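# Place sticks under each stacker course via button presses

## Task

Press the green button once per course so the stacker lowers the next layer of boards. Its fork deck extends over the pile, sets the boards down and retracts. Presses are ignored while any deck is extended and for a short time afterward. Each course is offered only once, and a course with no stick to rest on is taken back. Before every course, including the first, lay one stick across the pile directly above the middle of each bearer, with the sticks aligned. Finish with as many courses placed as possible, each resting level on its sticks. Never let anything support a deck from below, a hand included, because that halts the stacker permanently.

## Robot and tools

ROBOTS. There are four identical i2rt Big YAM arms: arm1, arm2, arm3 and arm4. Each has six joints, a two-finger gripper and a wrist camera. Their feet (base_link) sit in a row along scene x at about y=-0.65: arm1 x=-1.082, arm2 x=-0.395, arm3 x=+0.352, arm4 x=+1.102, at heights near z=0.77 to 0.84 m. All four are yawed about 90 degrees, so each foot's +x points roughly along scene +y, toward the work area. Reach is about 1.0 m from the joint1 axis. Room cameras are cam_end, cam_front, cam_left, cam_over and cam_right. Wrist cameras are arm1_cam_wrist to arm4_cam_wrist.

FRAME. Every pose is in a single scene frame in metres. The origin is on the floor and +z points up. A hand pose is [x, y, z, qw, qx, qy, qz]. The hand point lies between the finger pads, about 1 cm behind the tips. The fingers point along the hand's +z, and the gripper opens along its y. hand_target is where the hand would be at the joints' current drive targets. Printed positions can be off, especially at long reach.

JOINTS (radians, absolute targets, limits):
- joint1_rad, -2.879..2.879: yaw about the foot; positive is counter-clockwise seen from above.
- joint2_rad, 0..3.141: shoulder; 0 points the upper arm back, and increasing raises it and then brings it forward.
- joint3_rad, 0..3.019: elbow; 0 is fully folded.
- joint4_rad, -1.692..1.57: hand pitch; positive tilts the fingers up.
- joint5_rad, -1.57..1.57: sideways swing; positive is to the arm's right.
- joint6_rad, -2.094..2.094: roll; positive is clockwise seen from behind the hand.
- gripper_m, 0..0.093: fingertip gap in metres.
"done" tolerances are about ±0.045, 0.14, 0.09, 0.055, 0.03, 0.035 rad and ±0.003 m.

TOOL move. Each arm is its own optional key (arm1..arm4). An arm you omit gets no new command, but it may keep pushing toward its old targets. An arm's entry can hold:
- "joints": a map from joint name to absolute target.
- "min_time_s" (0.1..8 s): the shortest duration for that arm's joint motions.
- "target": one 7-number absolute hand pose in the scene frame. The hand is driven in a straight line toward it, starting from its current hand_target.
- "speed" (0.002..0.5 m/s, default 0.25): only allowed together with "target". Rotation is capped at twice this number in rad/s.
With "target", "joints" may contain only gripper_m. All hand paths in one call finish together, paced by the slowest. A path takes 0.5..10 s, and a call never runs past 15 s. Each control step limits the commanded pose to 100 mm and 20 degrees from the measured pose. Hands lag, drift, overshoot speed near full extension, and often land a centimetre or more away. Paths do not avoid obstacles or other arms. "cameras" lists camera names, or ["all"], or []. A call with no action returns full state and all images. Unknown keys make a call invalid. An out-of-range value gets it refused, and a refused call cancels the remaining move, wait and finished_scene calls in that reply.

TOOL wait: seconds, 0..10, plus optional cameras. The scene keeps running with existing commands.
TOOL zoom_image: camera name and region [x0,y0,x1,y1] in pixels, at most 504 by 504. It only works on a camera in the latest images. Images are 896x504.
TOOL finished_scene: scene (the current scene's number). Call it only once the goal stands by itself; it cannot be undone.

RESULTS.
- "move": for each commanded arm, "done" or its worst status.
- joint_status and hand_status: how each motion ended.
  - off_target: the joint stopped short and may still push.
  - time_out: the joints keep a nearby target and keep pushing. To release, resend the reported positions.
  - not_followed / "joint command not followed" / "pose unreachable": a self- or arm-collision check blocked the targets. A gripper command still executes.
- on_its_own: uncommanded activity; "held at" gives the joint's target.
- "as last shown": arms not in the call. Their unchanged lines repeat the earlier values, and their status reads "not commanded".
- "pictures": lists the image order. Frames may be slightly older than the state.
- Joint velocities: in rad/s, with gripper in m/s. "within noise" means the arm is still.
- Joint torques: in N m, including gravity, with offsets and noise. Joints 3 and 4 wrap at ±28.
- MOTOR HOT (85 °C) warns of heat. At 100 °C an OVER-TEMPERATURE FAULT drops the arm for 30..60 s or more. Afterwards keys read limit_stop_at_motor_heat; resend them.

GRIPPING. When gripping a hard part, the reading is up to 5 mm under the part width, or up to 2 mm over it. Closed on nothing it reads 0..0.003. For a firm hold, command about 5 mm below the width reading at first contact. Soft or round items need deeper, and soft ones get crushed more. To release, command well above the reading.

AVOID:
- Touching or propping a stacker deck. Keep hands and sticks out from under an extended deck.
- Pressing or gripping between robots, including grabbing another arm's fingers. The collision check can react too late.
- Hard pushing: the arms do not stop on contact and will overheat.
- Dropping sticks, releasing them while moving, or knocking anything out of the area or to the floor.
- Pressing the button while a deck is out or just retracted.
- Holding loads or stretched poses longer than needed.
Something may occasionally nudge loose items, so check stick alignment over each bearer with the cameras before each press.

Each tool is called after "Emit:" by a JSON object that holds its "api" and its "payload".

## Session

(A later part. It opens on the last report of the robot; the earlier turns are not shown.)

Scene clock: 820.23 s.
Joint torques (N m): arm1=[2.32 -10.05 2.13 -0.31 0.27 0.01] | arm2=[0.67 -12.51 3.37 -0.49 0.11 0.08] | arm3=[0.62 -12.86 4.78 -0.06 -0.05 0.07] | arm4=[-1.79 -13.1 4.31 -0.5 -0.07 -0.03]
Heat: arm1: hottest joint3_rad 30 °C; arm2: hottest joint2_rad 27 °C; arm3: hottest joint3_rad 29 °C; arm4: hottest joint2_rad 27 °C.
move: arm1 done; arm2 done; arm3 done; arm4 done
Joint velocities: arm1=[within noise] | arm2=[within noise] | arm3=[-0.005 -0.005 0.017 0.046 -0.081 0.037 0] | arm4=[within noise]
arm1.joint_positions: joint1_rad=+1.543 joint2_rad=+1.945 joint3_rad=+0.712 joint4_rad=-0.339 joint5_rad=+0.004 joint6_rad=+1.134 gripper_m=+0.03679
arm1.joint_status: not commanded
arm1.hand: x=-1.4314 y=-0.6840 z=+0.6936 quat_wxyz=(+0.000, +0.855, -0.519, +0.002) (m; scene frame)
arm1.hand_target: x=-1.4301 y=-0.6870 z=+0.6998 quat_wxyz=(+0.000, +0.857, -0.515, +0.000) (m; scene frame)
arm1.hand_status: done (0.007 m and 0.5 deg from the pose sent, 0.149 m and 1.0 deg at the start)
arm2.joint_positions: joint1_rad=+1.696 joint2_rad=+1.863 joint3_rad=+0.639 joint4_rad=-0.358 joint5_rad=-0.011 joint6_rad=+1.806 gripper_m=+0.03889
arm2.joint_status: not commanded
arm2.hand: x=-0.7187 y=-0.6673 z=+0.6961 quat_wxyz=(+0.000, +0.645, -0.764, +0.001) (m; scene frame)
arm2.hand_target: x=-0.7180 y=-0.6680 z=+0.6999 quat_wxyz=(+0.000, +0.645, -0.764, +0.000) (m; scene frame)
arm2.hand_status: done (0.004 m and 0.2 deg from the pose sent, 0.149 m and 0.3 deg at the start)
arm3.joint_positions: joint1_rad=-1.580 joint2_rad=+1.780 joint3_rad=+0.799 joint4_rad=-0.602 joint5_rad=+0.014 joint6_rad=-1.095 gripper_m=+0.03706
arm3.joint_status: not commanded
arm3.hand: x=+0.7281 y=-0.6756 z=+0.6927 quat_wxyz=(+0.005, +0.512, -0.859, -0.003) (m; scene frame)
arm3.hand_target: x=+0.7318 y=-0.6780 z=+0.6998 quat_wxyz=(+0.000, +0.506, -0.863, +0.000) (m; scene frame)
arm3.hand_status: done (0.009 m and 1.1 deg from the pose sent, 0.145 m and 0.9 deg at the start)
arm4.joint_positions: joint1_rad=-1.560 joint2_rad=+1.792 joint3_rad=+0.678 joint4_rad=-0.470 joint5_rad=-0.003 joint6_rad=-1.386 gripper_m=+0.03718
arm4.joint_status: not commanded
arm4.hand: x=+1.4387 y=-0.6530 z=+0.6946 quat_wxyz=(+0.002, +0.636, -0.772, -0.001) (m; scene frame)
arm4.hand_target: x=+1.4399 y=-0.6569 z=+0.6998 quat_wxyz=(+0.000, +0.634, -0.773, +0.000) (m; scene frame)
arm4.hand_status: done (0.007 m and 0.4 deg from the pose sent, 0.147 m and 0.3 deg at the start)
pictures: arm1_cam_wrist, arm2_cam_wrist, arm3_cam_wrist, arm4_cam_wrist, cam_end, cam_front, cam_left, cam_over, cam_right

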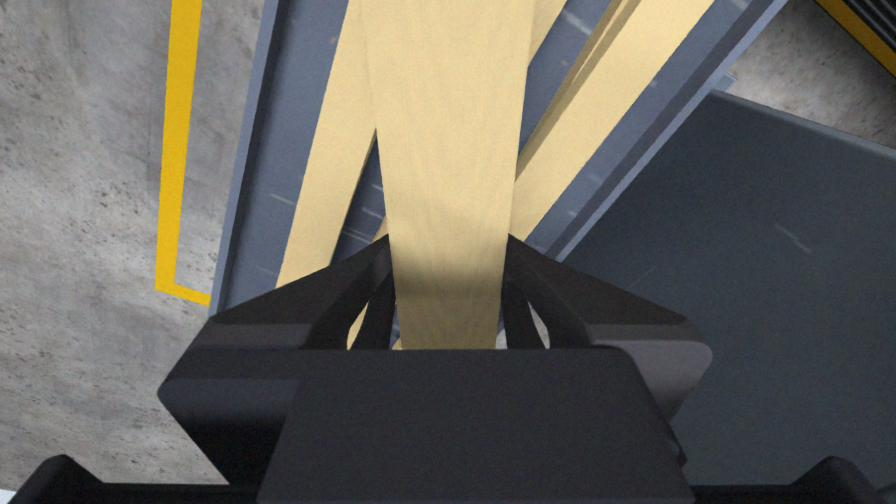

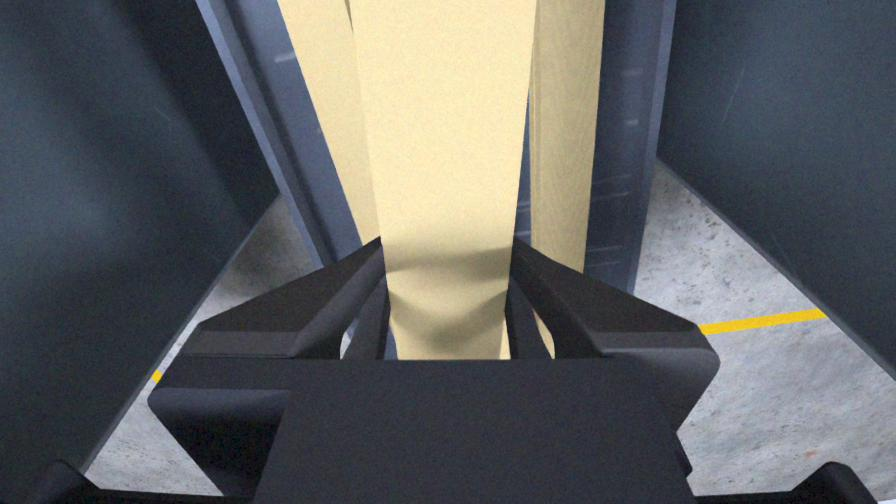

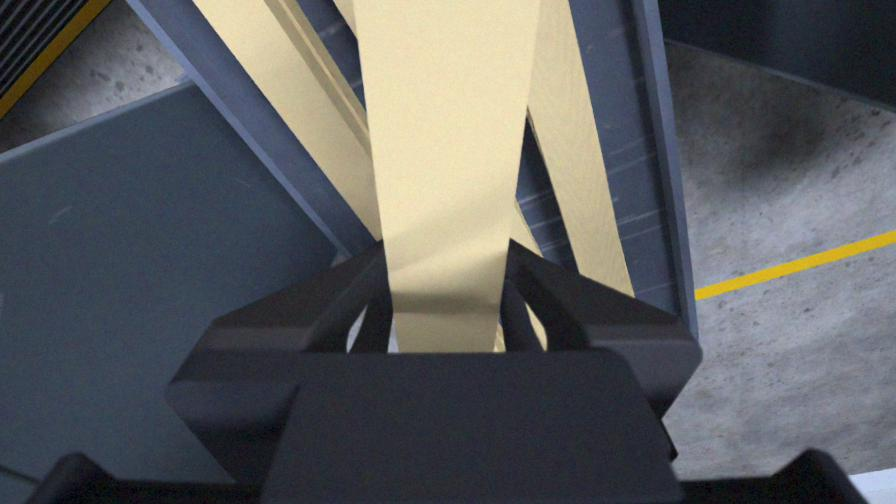

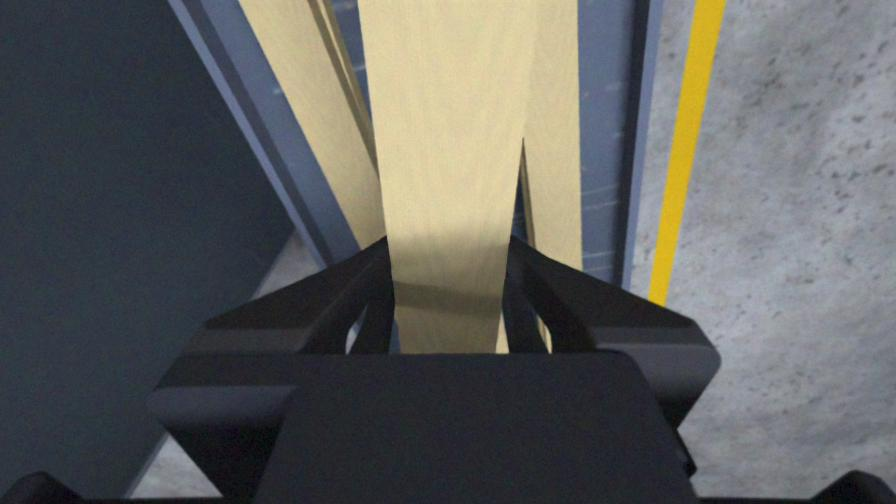

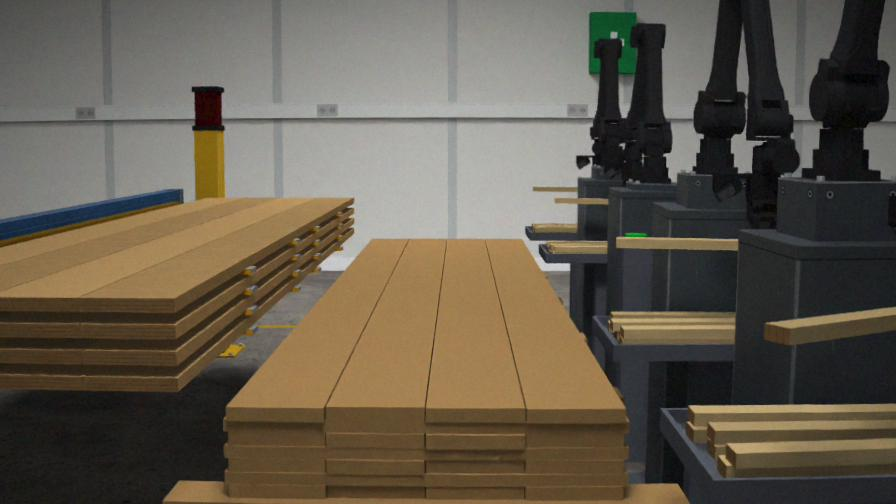

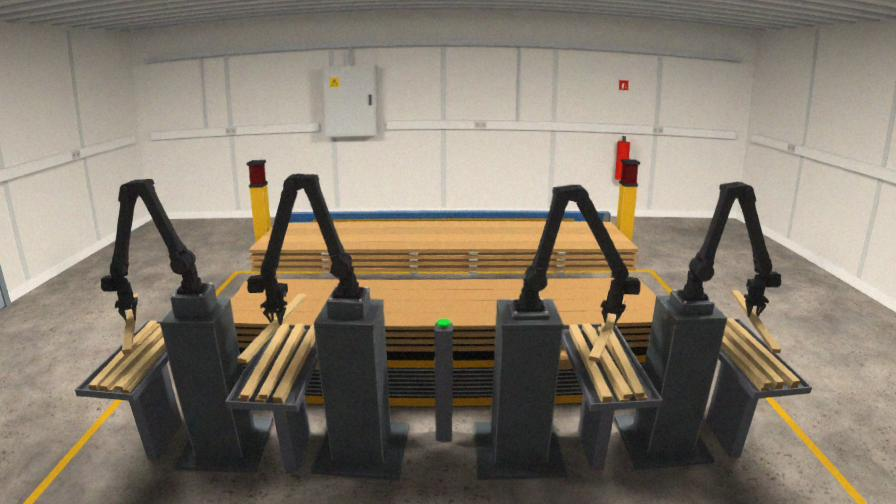

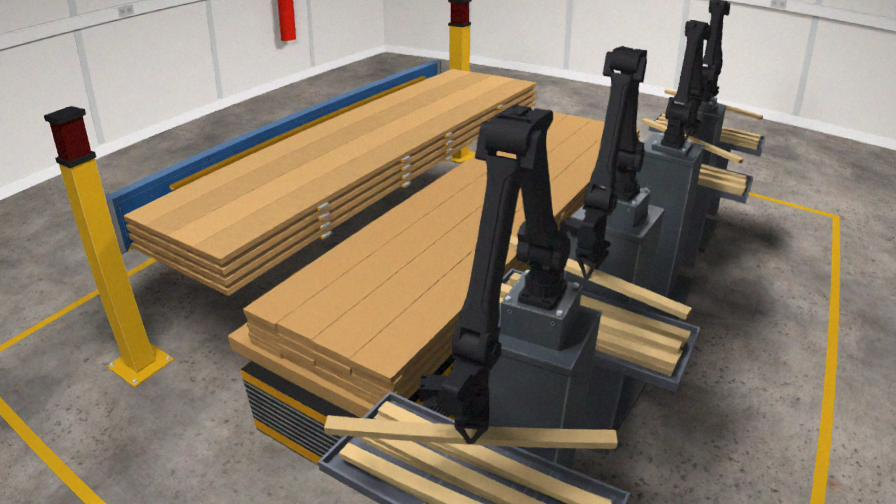

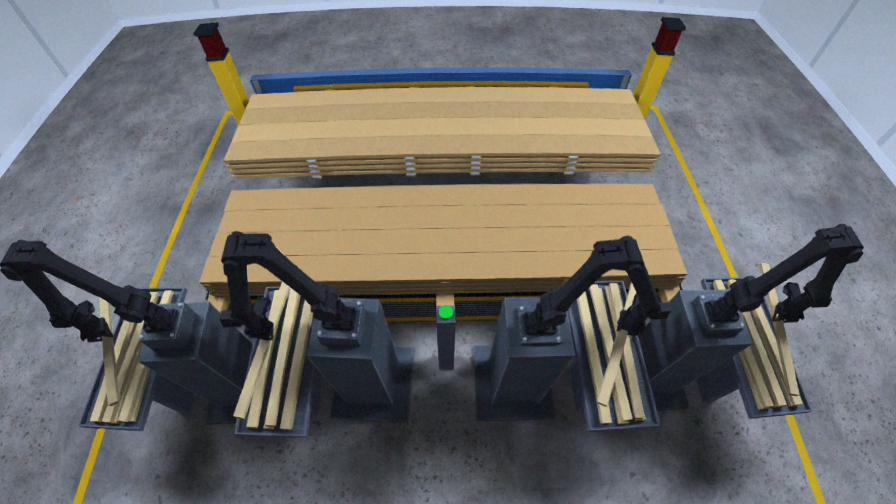

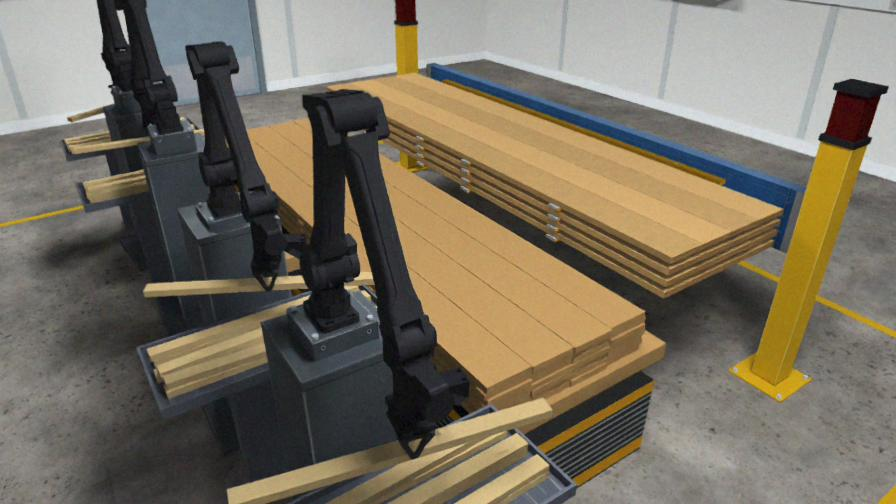

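Emit:
{"api": "move", "payload": {"arm1": {"target": [-1.44, -0.45, 0.70, 0, 0.7071, -0.7071, 0], "speed": 0.15}, "arm2": {"target": [-0.72, -0.45, 0.70, 0, 0.7071, -0.7071, 0], "speed": 0.15}, "arm3": {"target": [0.73, -0.45, 0.70, 0, 0.7071, -0.7071, 0], "speed": 0.15}, "arm4": {"target": [1.44, -0.45, 0.70, 0, 0.7071, -0.7071, 0], "speed": 0.15}, "cameras": []}}

Emit:
{"api": "move", "payload": {"arm1": {"target": [-1.2, 0.0, 0.66, 0, 0.7071, -0.7071, 0], "speed": 0.2}, "arm2": {"target": [-0.6, 0.0, 0.66, 0, 0.7071, -0.7071, 0], "speed": 0.2}, "arm3": {"target": [0.6, 0.0, 0.66, 0, 0.7071, -0.7071, 0], "speed": 0.2}, "arm4": {"target": [1.2, 0.0, 0.66, 0, 0.7071, -0.7071, 0], "speed": 0.2}, "cameras": ["all"]}}

Scene clock: 858.97 s.
Joint torques (N m): arm1=[0.85 -9.99 5.93 -0.38 0.19 -0.08] | arm2=[-0.21 -12.51 7.28 -0.46 -0.05 -0.08] | arm3=[1.2 -11.46 7.68 0.01 -0.05 0.03] | arm4=[0.03 -12.4 7.27 -0.44 -0.01 0.08]
Heat: arm1: hottest joint3_rad 30 °C; arm2: hottest joint2_rad 28 °C; arm3: hottest joint3_rad 30 °C; arm4: hottest joint2_rad 28 °C.
move: arm1 off_target; arm2 off_target; arm3 off_target; arm4 off_target
Joint velocities: within noise
arm1.joint_positions: joint1_rad=+0.956 joint2_rad=+2.005 joint3_rad=+0.874 joint4_rad=-0.461 joint5_rad=+0.005 joint6_rad=+1.034 gripper_m=+0.03679
arm1.joint_status: not commanded
arm1.hand: x=-1.4242 y=-0.4618 z=+0.6945 quat_wxyz=(-0.003, +0.705, -0.710, +0.012) (m; scene frame)
arm1.hand_target: x=-1.4397 y=-0.4502 z=+0.7004 quat_wxyz=(+0.000, +0.707, -0.707, +0.000) (m; scene frame)
arm1.hand_status: off_target (0.021 m and 1.5 deg from the pose sent, 0.234 m and 27.5 deg at the start)
arm2.joint_positions: joint1_rad=+1.097 joint2_rad=+1.920 joint3_rad=+0.764 joint4_rad=-0.444 joint5_rad=+0.001 joint6_rad=+1.046 gripper_m=+0.03889
arm2.joint_status: not commanded
arm2.hand: x=-0.7083 y=-0.4601 z=+0.6968 quat_wxyz=(-0.003, +0.705, -0.709, +0.008) (m; scene frame)
arm2.hand_target: x=-0.7197 y=-0.4502 z=+0.7003 quat_wxyz=(+0.000, +0.707, -0.707, +0.000) (m; scene frame)
arm2.hand_status: off_target (0.016 m and 1.0 deg from the pose sent, 0.217 m and 9.6 deg at the start)
arm3.joint_positions: joint1_rad=-1.044 joint2_rad=+1.851 joint3_rad=+0.933 joint4_rad=-0.670 joint5_rad=+0.011 joint6_rad=-1.051 gripper_m=+0.03706
arm3.joint_status: not commanded
arm3.hand: x=+0.7180 y=-0.4599 z=+0.6987 quat_wxyz=(+0.004, +0.706, -0.708, -0.001) (m; scene frame)
arm3.hand_target: x=+0.7296 y=-0.4501 z=+0.7002 quat_wxyz=(+0.000, +0.707, -0.707, +0.000) (m; scene frame)
arm3.hand_status: off_target (0.016 m and 0.5 deg from the pose sent, 0.226 m and 28.4 deg at the start)
arm4.joint_positions: joint1_rad=-1.028 joint2_rad=+1.846 joint3_rad=+0.806 joint4_rad=-0.542 joint5_rad=-0.009 joint6_rad=-1.047 gripper_m=+0.03718
arm4.joint_status: not commanded
arm4.hand: x=+1.4312 y=-0.4590 z=+0.6986 quat_wxyz=(+0.003, +0.707, -0.707, -0.001) (m; scene frame)
arm4.hand_target: x=+1.4398 y=-0.4500 z=+0.7002 quat_wxyz=(+0.000, +0.707, -0.707, +0.000) (m; scene frame)
arm4.hand_status: off_target (0.013 m and 0.3 deg from the pose sent, 0.203 m and 11.0 deg at the start)
pictures: none
No camera images: "cameras" was empty.

Scene clock: 862.53 s.
Joint torques (N m): arm1=[1.26 -18.02 10.18 -0.38 0.02 -0.09] | arm2=[0.32 -23.12 13.03 -0.51 0.02 -0.08] | arm3=[1.79 -21.95 11.4 -0.05 -0.02 0.08] | arm4=[-0.73 -21.77 10.91 -0.47 0.08 0.11]
Heat: arm1: hottest joint3_rad 30 °C; arm2: hottest joint2_rad 28 °C; arm3: hottest joint3_rad 30 °C; arm4: hottest joint2_rad 28 °C.
move: arm1 off_target; arm2 off_target; arm3 off_target; arm4 off_target
Joint velocities: within noise
arm1.joint_positions: joint1_rad=+0.104 joint2_rad=+2.524 joint3_rad=+1.823 joint4_rad=-0.917 joint5_rad=+0.003 joint6_rad=+0.187 gripper_m=+0.03679
arm1.joint_status: not commanded
arm1.hand: x=-1.1941 y=-0.0299 z=+0.6406 quat_wxyz=(+0.014, +0.703, -0.711, +0.023) (m; scene frame)
arm1.hand_target: x=-1.1998 y=-0.0015 z=+0.6611 quat_wxyz=(-0.001, +0.707, -0.707, +0.000) (m; scene frame)
arm1.hand_status: off_target (0.036 m and 3.1 deg from the pose sent, 0.515 m and 1.5 deg at the start)
arm2.joint_positions: joint1_rad=+0.371 joint2_rad=+2.504 joint3_rad=+1.827 joint4_rad=-0.941 joint5_rad=+0.007 joint6_rad=+0.322 gripper_m=+0.03889
arm2.joint_status: not commanded
arm2.hand: x=-0.5960 y=-0.0227 z=+0.6468 quat_wxyz=(+0.009, +0.704, -0.710, +0.017) (m; scene frame)
arm2.hand_target: x=-0.5997 y=-0.0010 z=+0.6608 quat_wxyz=(+0.000, +0.707, -0.707, +0.000) (m; scene frame)
arm2.hand_status: off_target (0.027 m and 2.2 deg from the pose sent, 0.474 m and 1.0 deg at the start)
arm3.joint_positions: joint1_rad=-0.348 joint2_rad=+2.492 joint3_rad=+2.007 joint4_rad=-1.115 joint5_rad=+0.005 joint6_rad=-0.365 gripper_m=+0.03706
arm3.joint_status: not commanded
arm3.hand: x=+0.5966 y=-0.0148 z=+0.6594 quat_wxyz=(+0.008, +0.710, -0.705, +0.004) (m; scene frame)
arm3.hand_target: x=+0.5996 y=-0.0007 z=+0.6603 quat_wxyz=(-0.001, +0.707, -0.707, +0.000) (m; scene frame)
arm3.hand_status: off_target (0.015 m and 1.1 deg from the pose sent, 0.476 m and 0.5 deg at the start)
arm4.joint_positions: joint1_rad=-0.135 joint2_rad=+2.385 joint3_rad=+1.728 joint4_rad=-0.928 joint5_rad=-0.011 joint6_rad=-0.160 gripper_m=+0.03718
arm4.joint_status: not commanded
arm4.hand: x=+1.1997 y=-0.0152 z=+0.6560 quat_wxyz=(+0.007, +0.709, -0.705, +0.004) (m; scene frame)
arm4.hand_target: x=+1.1999 y=-0.0005 z=+0.6602 quat_wxyz=(+0.000, +0.707, -0.707, +0.000) (m; scene frame)
arm4.hand_status: off_target (0.016 m and 1.0 deg from the pose sent, 0.515 m and 0.4 deg at the start)
pictures: arm1_cam_wrist, arm2_cam_wrist, arm3_cam_wrist, arm4_cam_wrist, cam_end, cam_front, cam_left, cam_over, cam_right

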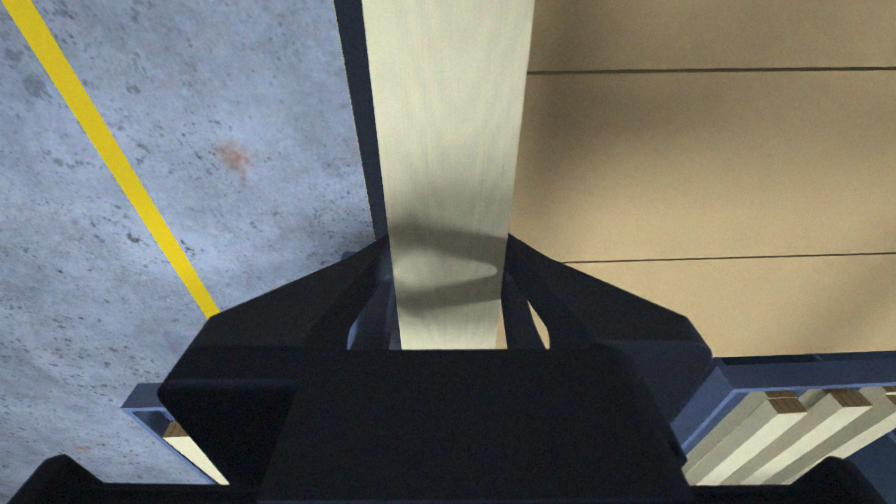

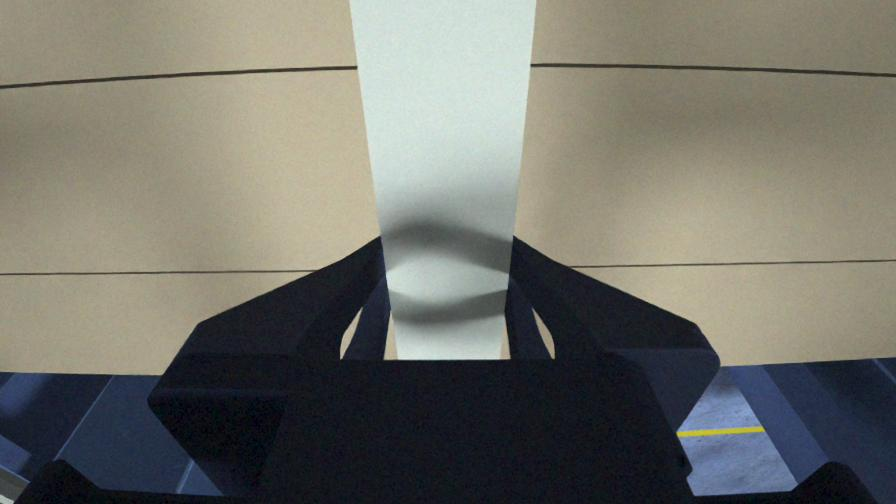

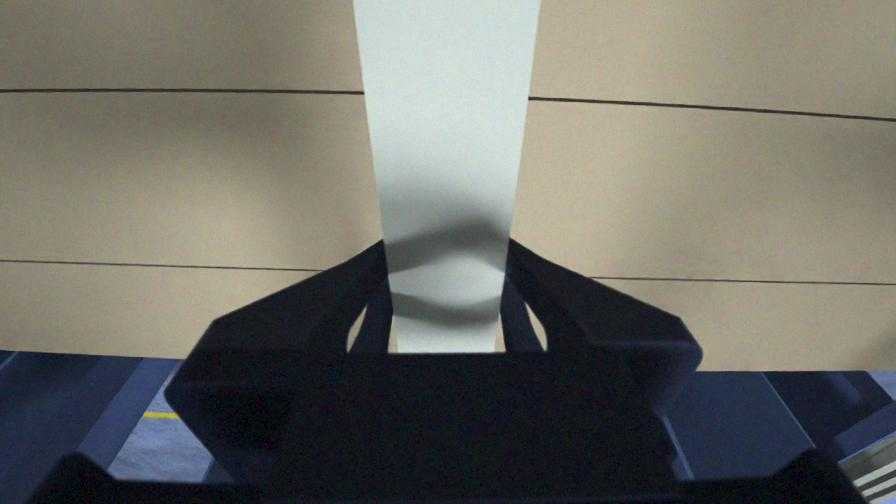

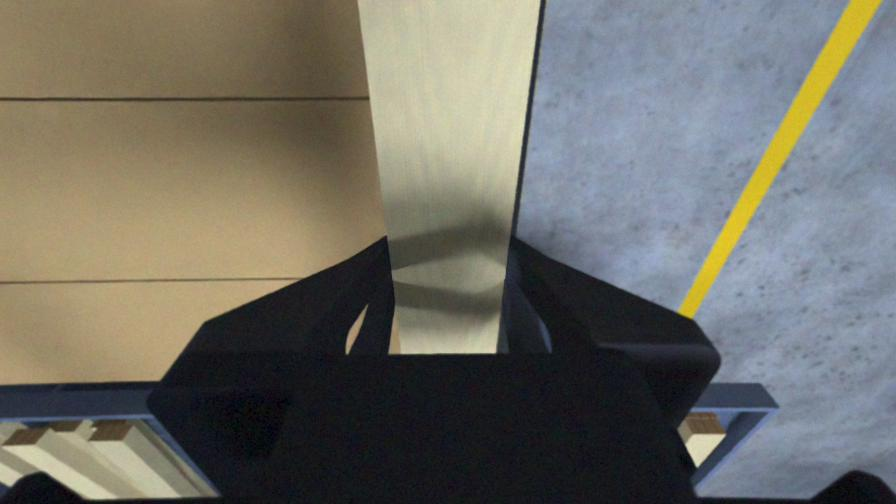

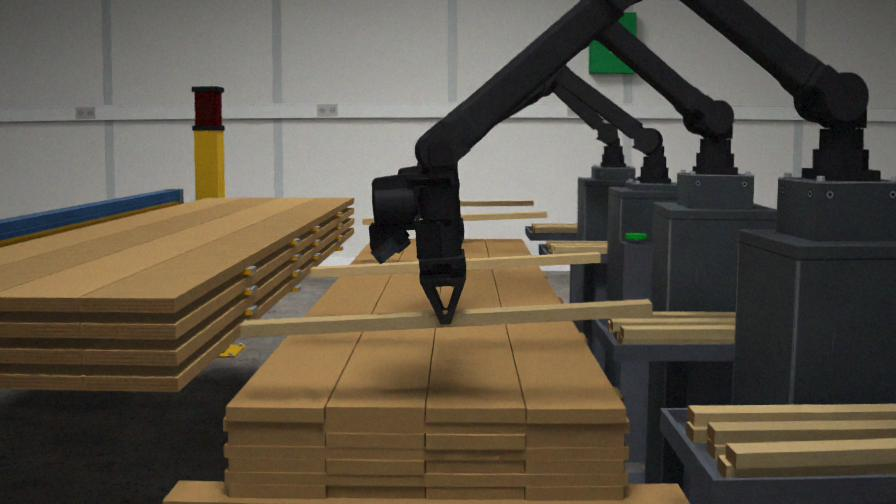

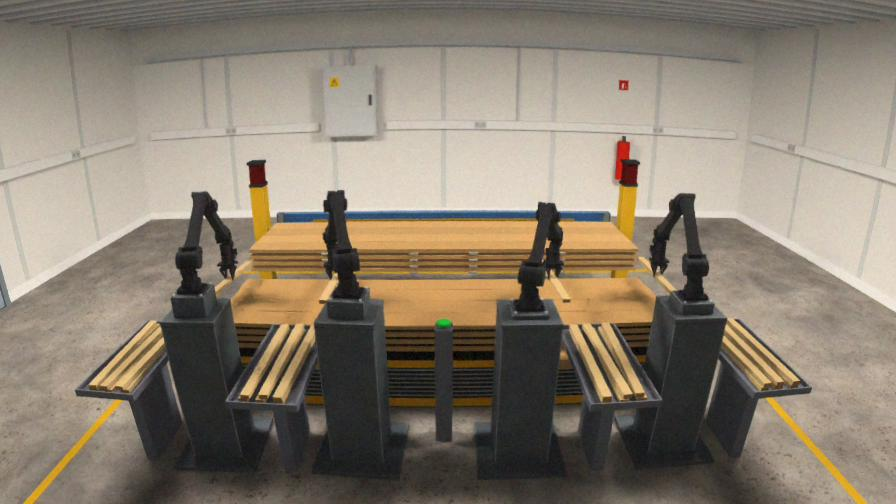

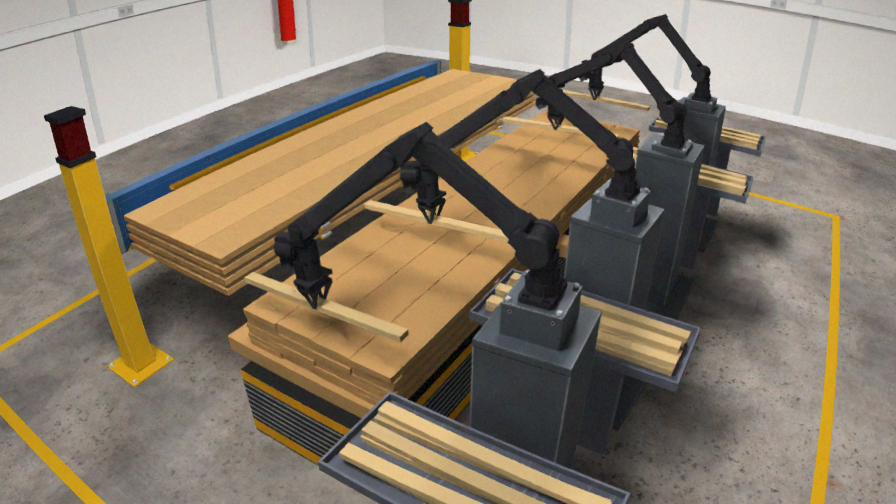

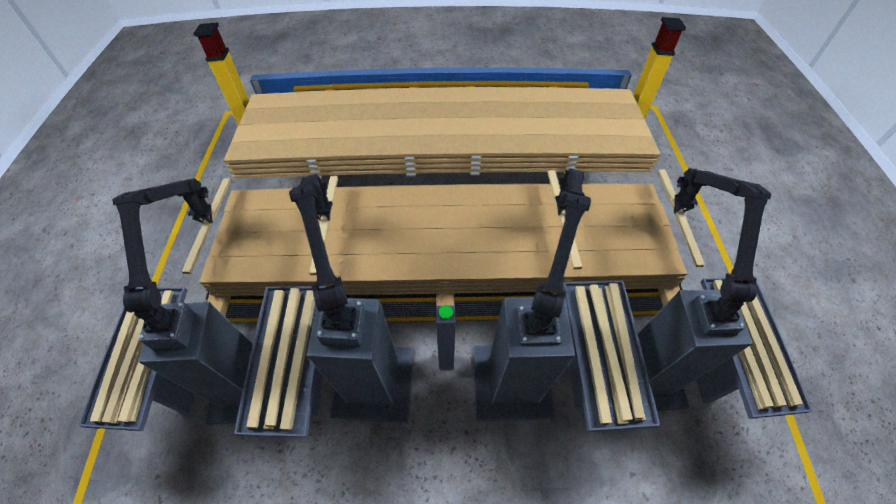

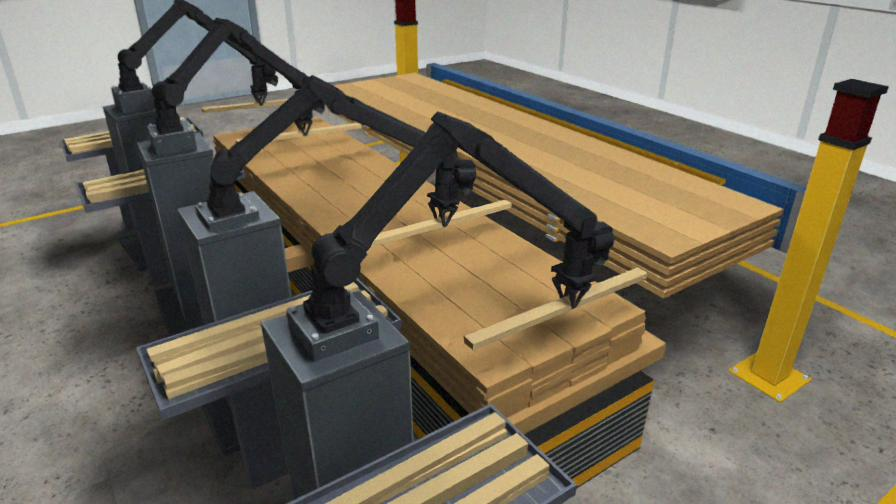

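Emit:
{"api": "move", "payload": {"arm1": {"target": [-1.2057, 0.0334, 0.5505, 0, 0.7071, -0.7071, 0], "speed": 0.08}, "arm2": {"target": [-0.6037, 0.0267, 0.544, 0, 0.7071, -0.7071, 0], "speed": 0.08}, "arm3": {"target": [0.603, 0.0191, 0.531, 0, 0.7071, -0.7071, 0], "speed": 0.08}, "arm4": {"target": [1.2, 0.0197, 0.534, 0, 0.7071, -0.7071, 0], "speed": 0.08}, "cameras": ["cam_end", "cam_left", "cam_right", "cam_over"]}}

Emit:
{"api": "zoom_image", "payload": {"camera": "cam_end", "region": [180, 200, 680, 500]}}

Emit:
{"api": "zoom_image", "payload": {"camera": "cam_right", "region": [400, 180, 700, 440]}}

Scene clock: 982.57 s.
Joint torques (N m): arm1=[1.32 -19.19 10.25 -0.43 0.02 -0.1] | arm2=[-0.32 -23.94 12.48 -0.12 0 -0.09] | arm3=[1.55 -22.89 10.59 0.34 0.06 0.09] | arm4=[-0.15 -23.3 9.98 0.18 0.07 0.11]
Heat: arm1: hottest joint3_rad 41 °C; arm2: hottest joint2_rad 35 °C; arm3: hottest joint3_rad 38 °C; arm4: hottest joint2_rad 34 °C.
move: arm1 off_target; arm2 off_target; arm3 off_target; arm4 off_target
Joint velocities: within noise
arm1.joint_positions: joint1_rad=+0.104 joint2_rad=+2.824 joint3_rad=+2.131 joint4_rad=-0.922 joint5_rad=+0.003 joint6_rad=+0.186 gripper_m=+0.03679
arm1.joint_status: not commanded
arm1.hand: x=-1.2003 y=+0.0047 z=+0.5325 quat_wxyz=(+0.013, +0.703, -0.711, +0.021) (m; scene frame)
arm1.hand_target: x=-1.2055 y=+0.0319 z=+0.5516 quat_wxyz=(-0.001, +0.707, -0.707, +0.000) (m; scene frame)
arm1.hand_status: off_target (0.034 m and 2.9 deg from the pose sent, 0.111 m and 3.1 deg at the start)
arm2.joint_positions: joint1_rad=+0.371 joint2_rad=+2.786 joint3_rad=+2.083 joint4_rad=-0.915 joint5_rad=+0.007 joint6_rad=+0.315 gripper_m=+0.03889
arm2.joint_status: not commanded
arm2.hand: x=-0.6056 y=+0.0046 z=+0.5369 quat_wxyz=(+0.009, +0.706, -0.708, +0.016) (m; scene frame)
arm2.hand_target: x=-0.6034 y=+0.0257 z=+0.5447 quat_wxyz=(+0.000, +0.707, -0.707, +0.000) (m; scene frame)
arm2.hand_status: off_target (0.023 m and 2.1 deg from the pose sent, 0.114 m and 2.2 deg at the start)
arm3.joint_positions: joint1_rad=-0.348 joint2_rad=+2.764 joint3_rad=+2.209 joint4_rad=-1.043 joint5_rad=+0.002 joint6_rad=-0.361 gripper_m=+0.03706
arm3.joint_status: not commanded
arm3.hand: x=+0.6040 y=+0.0074 z=+0.5380 quat_wxyz=(+0.007, +0.708, -0.706, +0.002) (m; scene frame)
arm3.hand_target: x=+0.6026 y=+0.0184 z=+0.5314 quat_wxyz=(-0.001, +0.707, -0.707, +0.000) (m; scene frame)
arm3.hand_status: off_target (0.014 m and 0.8 deg from the pose sent, 0.133 m and 1.0 deg at the start)
arm4.joint_positions: joint1_rad=-0.135 joint2_rad=+2.659 joint3_rad=+1.908 joint4_rad=-0.848 joint5_rad=-0.011 joint6_rad=-0.153 gripper_m=+0.03718
arm4.joint_status: not commanded
arm4.hand: x=+1.2035 y=+0.0020 z=+0.5332 quat_wxyz=(+0.013, +0.707, -0.707, +0.009) (m; scene frame)
arm4.hand_target: x=+1.1999 y=+0.0191 z=+0.5345 quat_wxyz=(+0.000, +0.707, -0.707, +0.000) (m; scene frame)
arm4.hand_status: off_target (0.018 m and 1.8 deg from the pose sent, 0.127 m and 1.0 deg at the start)
pictures: cam_end, cam_left, cam_over, cam_right

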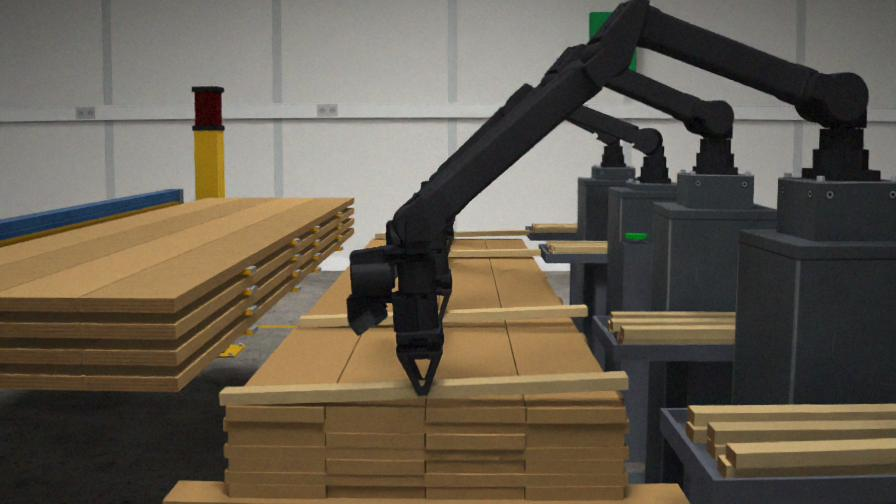

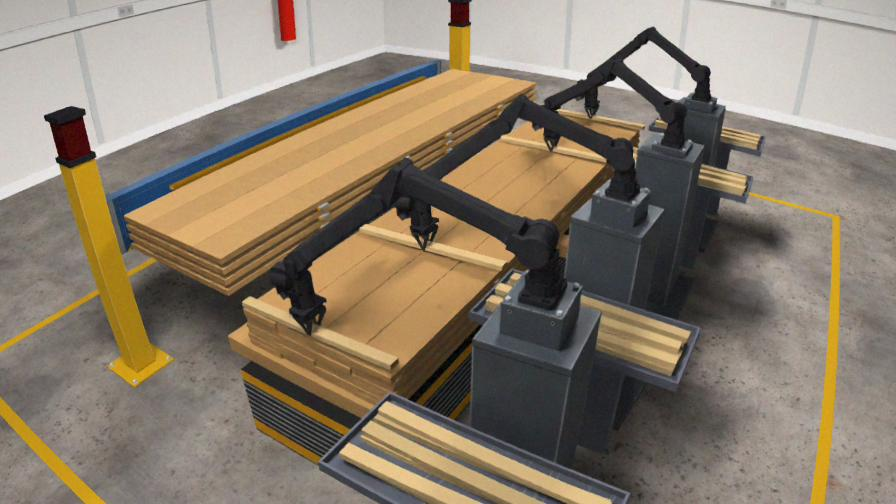

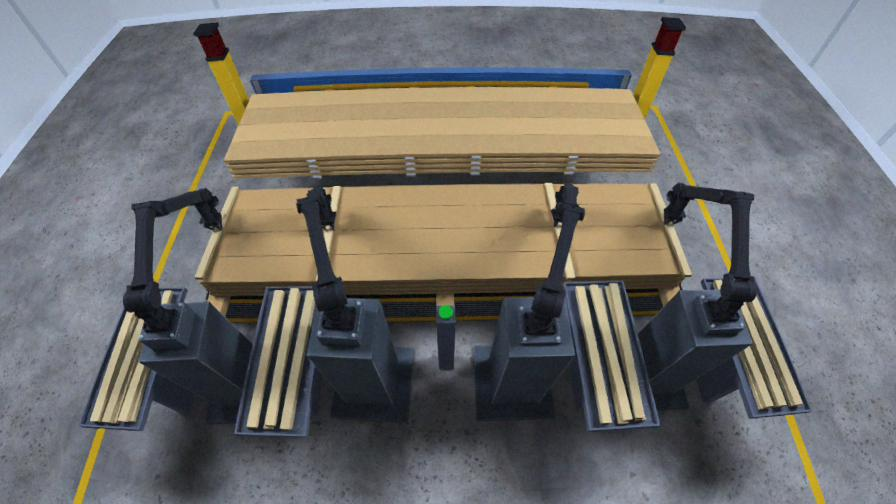

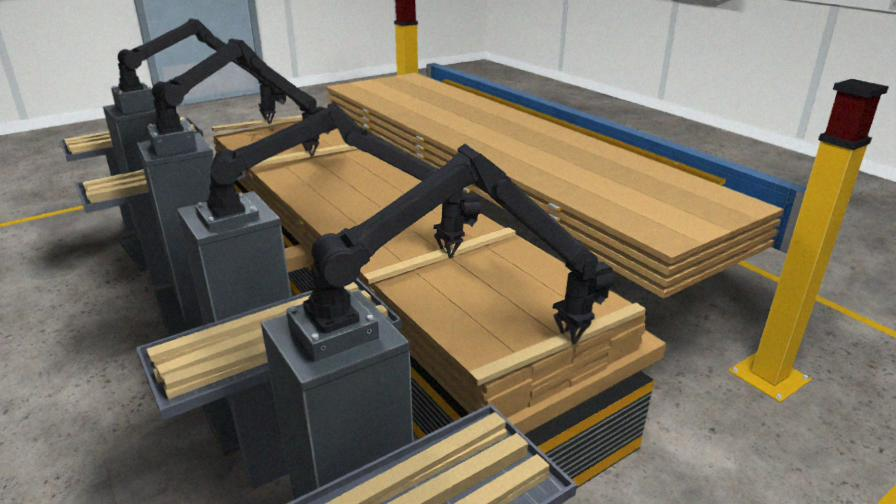

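Scaled by 1.008.

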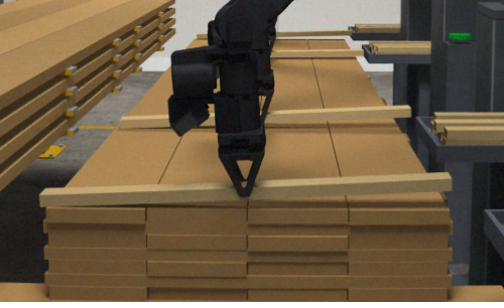

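Scaled by 1.680.

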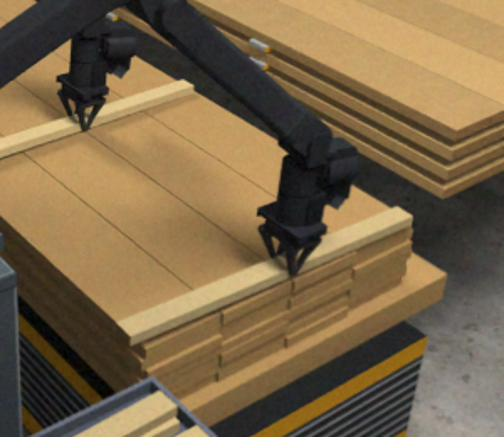

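Emit:
{"api": "move", "payload": {"arm1": {"target": [-1.2054, 0.0324, 0.538, -0.0173, 0.7069, -0.7069, -0.0173], "speed": 0.05}, "arm2": {"target": [-0.5980, 0.0265, 0.531, -0.0123, 0.707, -0.707, -0.0123], "speed": 0.05}, "arm3": {"target": [0.600, 0.0165, 0.519, -0.0043, 0.7071, -0.7071, -0.0043], "speed": 0.05}, "arm4": {"target": [1.197, 0.0225, 0.522, -0.0111, 0.707, -0.707, -0.0111], "speed": 0.05}, "cameras": ["cam_end", "cam_left", "cam_right"]}}

Emit:
{"api": "zoom_image", "payload": {"camera": "cam_end", "region": [200, 280, 660, 500]}}

Emit:
{"api": "zoom_image", "payload": {"camera": "cam_right", "region": [400, 180, 700, 440]}}

Scene clock: 1034.30 s.
Joint torques (N m): arm1=[1.49 -19.37 6.79 0.96 0.25 -0.1] | arm2=[-0.26 -24.53 9.25 0.47 0.08 -0.08] | arm3=[1.67 -22.77 8.75 0.88 -0.06 0.08] | arm4=[0.32 -23.06 9.01 0.55 -0.04 0.12]
Heat: arm1: hottest joint3_rad 41 °C; arm2: hottest joint3_rad 37 °C; arm3: hottest joint3_rad 38 °C; arm4: hottest joint3_rad 33 °C.
move: arm1 off_target; arm2 off_target; arm3 off_target; arm4 off_target
Joint velocities: within noise
arm1.joint_positions: joint1_rad=+0.104 joint2_rad=+2.824 joint3_rad=+2.131 joint4_rad=-0.854 joint5_rad=+0.005 joint6_rad=+0.186 gripper_m=+0.03679
arm1.joint_status: not commanded
arm1.hand: x=-1.2027 y=+0.0212 z=+0.5322 quat_wxyz=(-0.007, +0.703, -0.711, -0.006) (m; scene frame)
arm1.hand_target: x=-1.2055 y=+0.0322 z=+0.5382 quat_wxyz=(-0.017, +0.707, -0.707, -0.017) (m; scene frame)
arm1.hand_status: off_target (0.013 m and 1.9 deg from the pose sent, 0.029 m and 5.6 deg at the start)
arm2.joint_positions: joint1_rad=+0.365 joint2_rad=+2.797 joint3_rad=+2.083 joint4_rad=-0.854 joint5_rad=+0.015 joint6_rad=+0.309 gripper_m=+0.03889
arm2.joint_status: not commanded
arm2.hand: x=-0.6041 y=+0.0160 z=+0.5295 quat_wxyz=(-0.006, +0.707, -0.708, -0.004) (m; scene frame)
arm2.hand_target: x=-0.5980 y=+0.0262 z=+0.5312 quat_wxyz=(-0.012, +0.707, -0.707, -0.012) (m; scene frame)
arm2.hand_status: off_target (0.012 m and 1.2 deg from the pose sent, 0.024 m and 4.1 deg at the start)
arm3.joint_positions: joint1_rad=-0.348 joint2_rad=+2.769 joint3_rad=+2.209 joint4_rad=-1.015 joint5_rad=+0.001 joint6_rad=-0.358 gripper_m=+0.03706
arm3.joint_status: not commanded
arm3.hand: x=+0.6056 y=+0.0122 z=+0.5345 quat_wxyz=(-0.003, +0.707, -0.707, -0.003) (m; scene frame)
arm3.hand_target: x=+0.5997 y=+0.0159 z=+0.5195 quat_wxyz=(-0.004, +0.707, -0.707, -0.004) (m; scene frame)
arm3.hand_status: off_target (0.017 m and 0.2 deg from the pose sent, 0.021 m and 1.5 deg at the start)
arm4.joint_positions: joint1_rad=-0.135 joint2_rad=+2.672 joint3_rad=+1.908 joint4_rad=-0.800 joint5_rad=-0.012 joint6_rad=-0.149 gripper_m=+0.03718
arm4.joint_status: not commanded
arm4.hand: x=+1.2044 y=+0.0089 z=+0.5250 quat_wxyz=(-0.001, +0.706, -0.709, -0.002) (m; scene frame)
arm4.hand_target: x=+1.1969 y=+0.0221 z=+0.5225 quat_wxyz=(-0.011, +0.707, -0.707, -0.011) (m; scene frame)
arm4.hand_status: off_target (0.016 m and 1.6 deg from the pose sent, 0.024 m and 3.6 deg at the start)
pictures: cam_end, cam_left, cam_right

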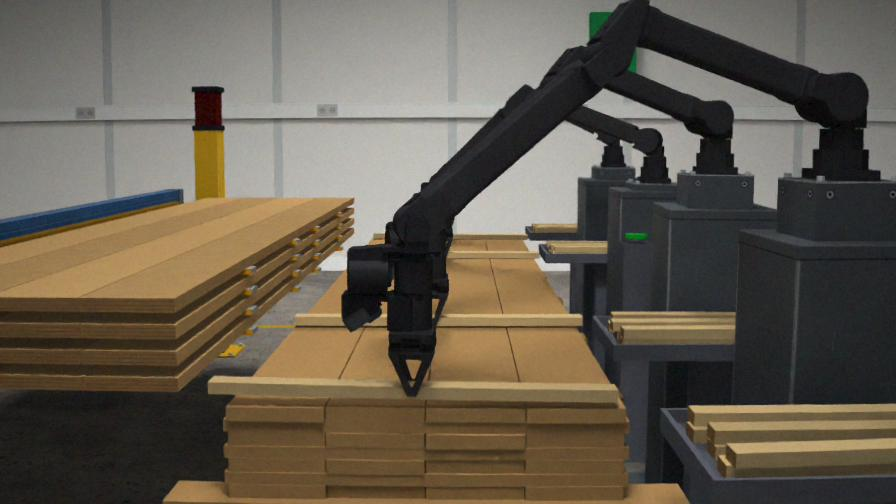

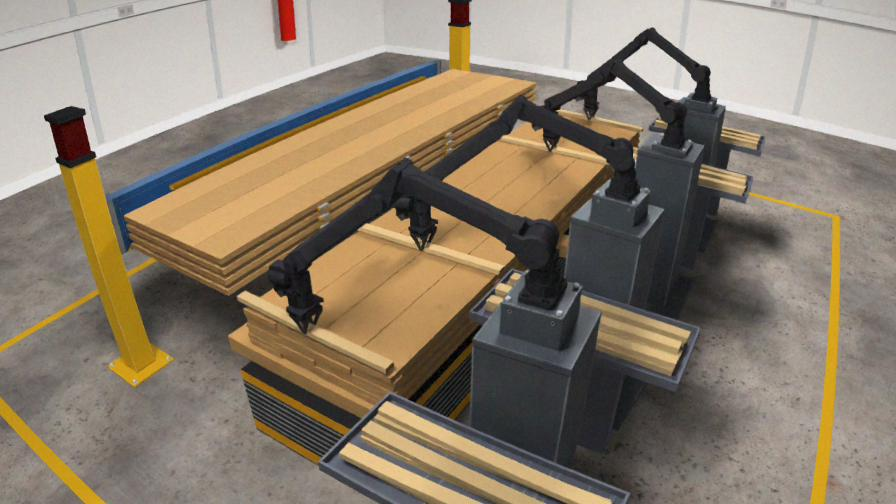

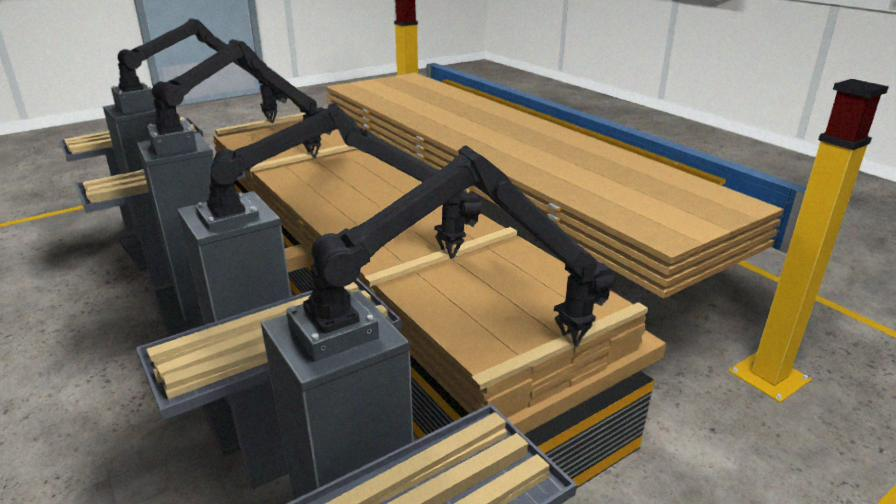

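Scaled by 1.096.

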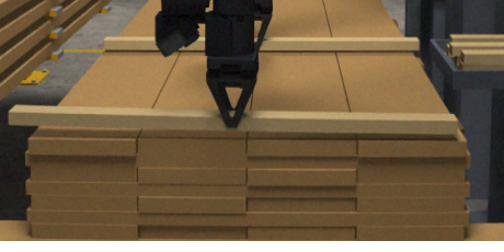

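Scaled by 1.680.

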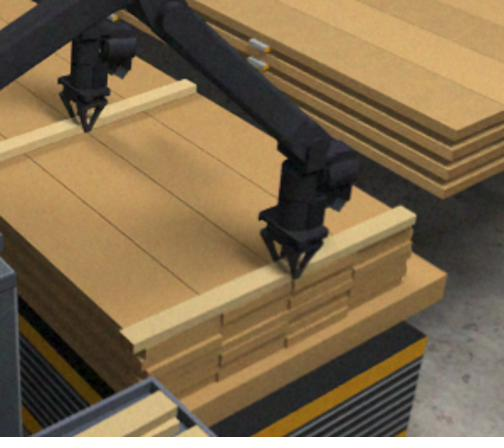

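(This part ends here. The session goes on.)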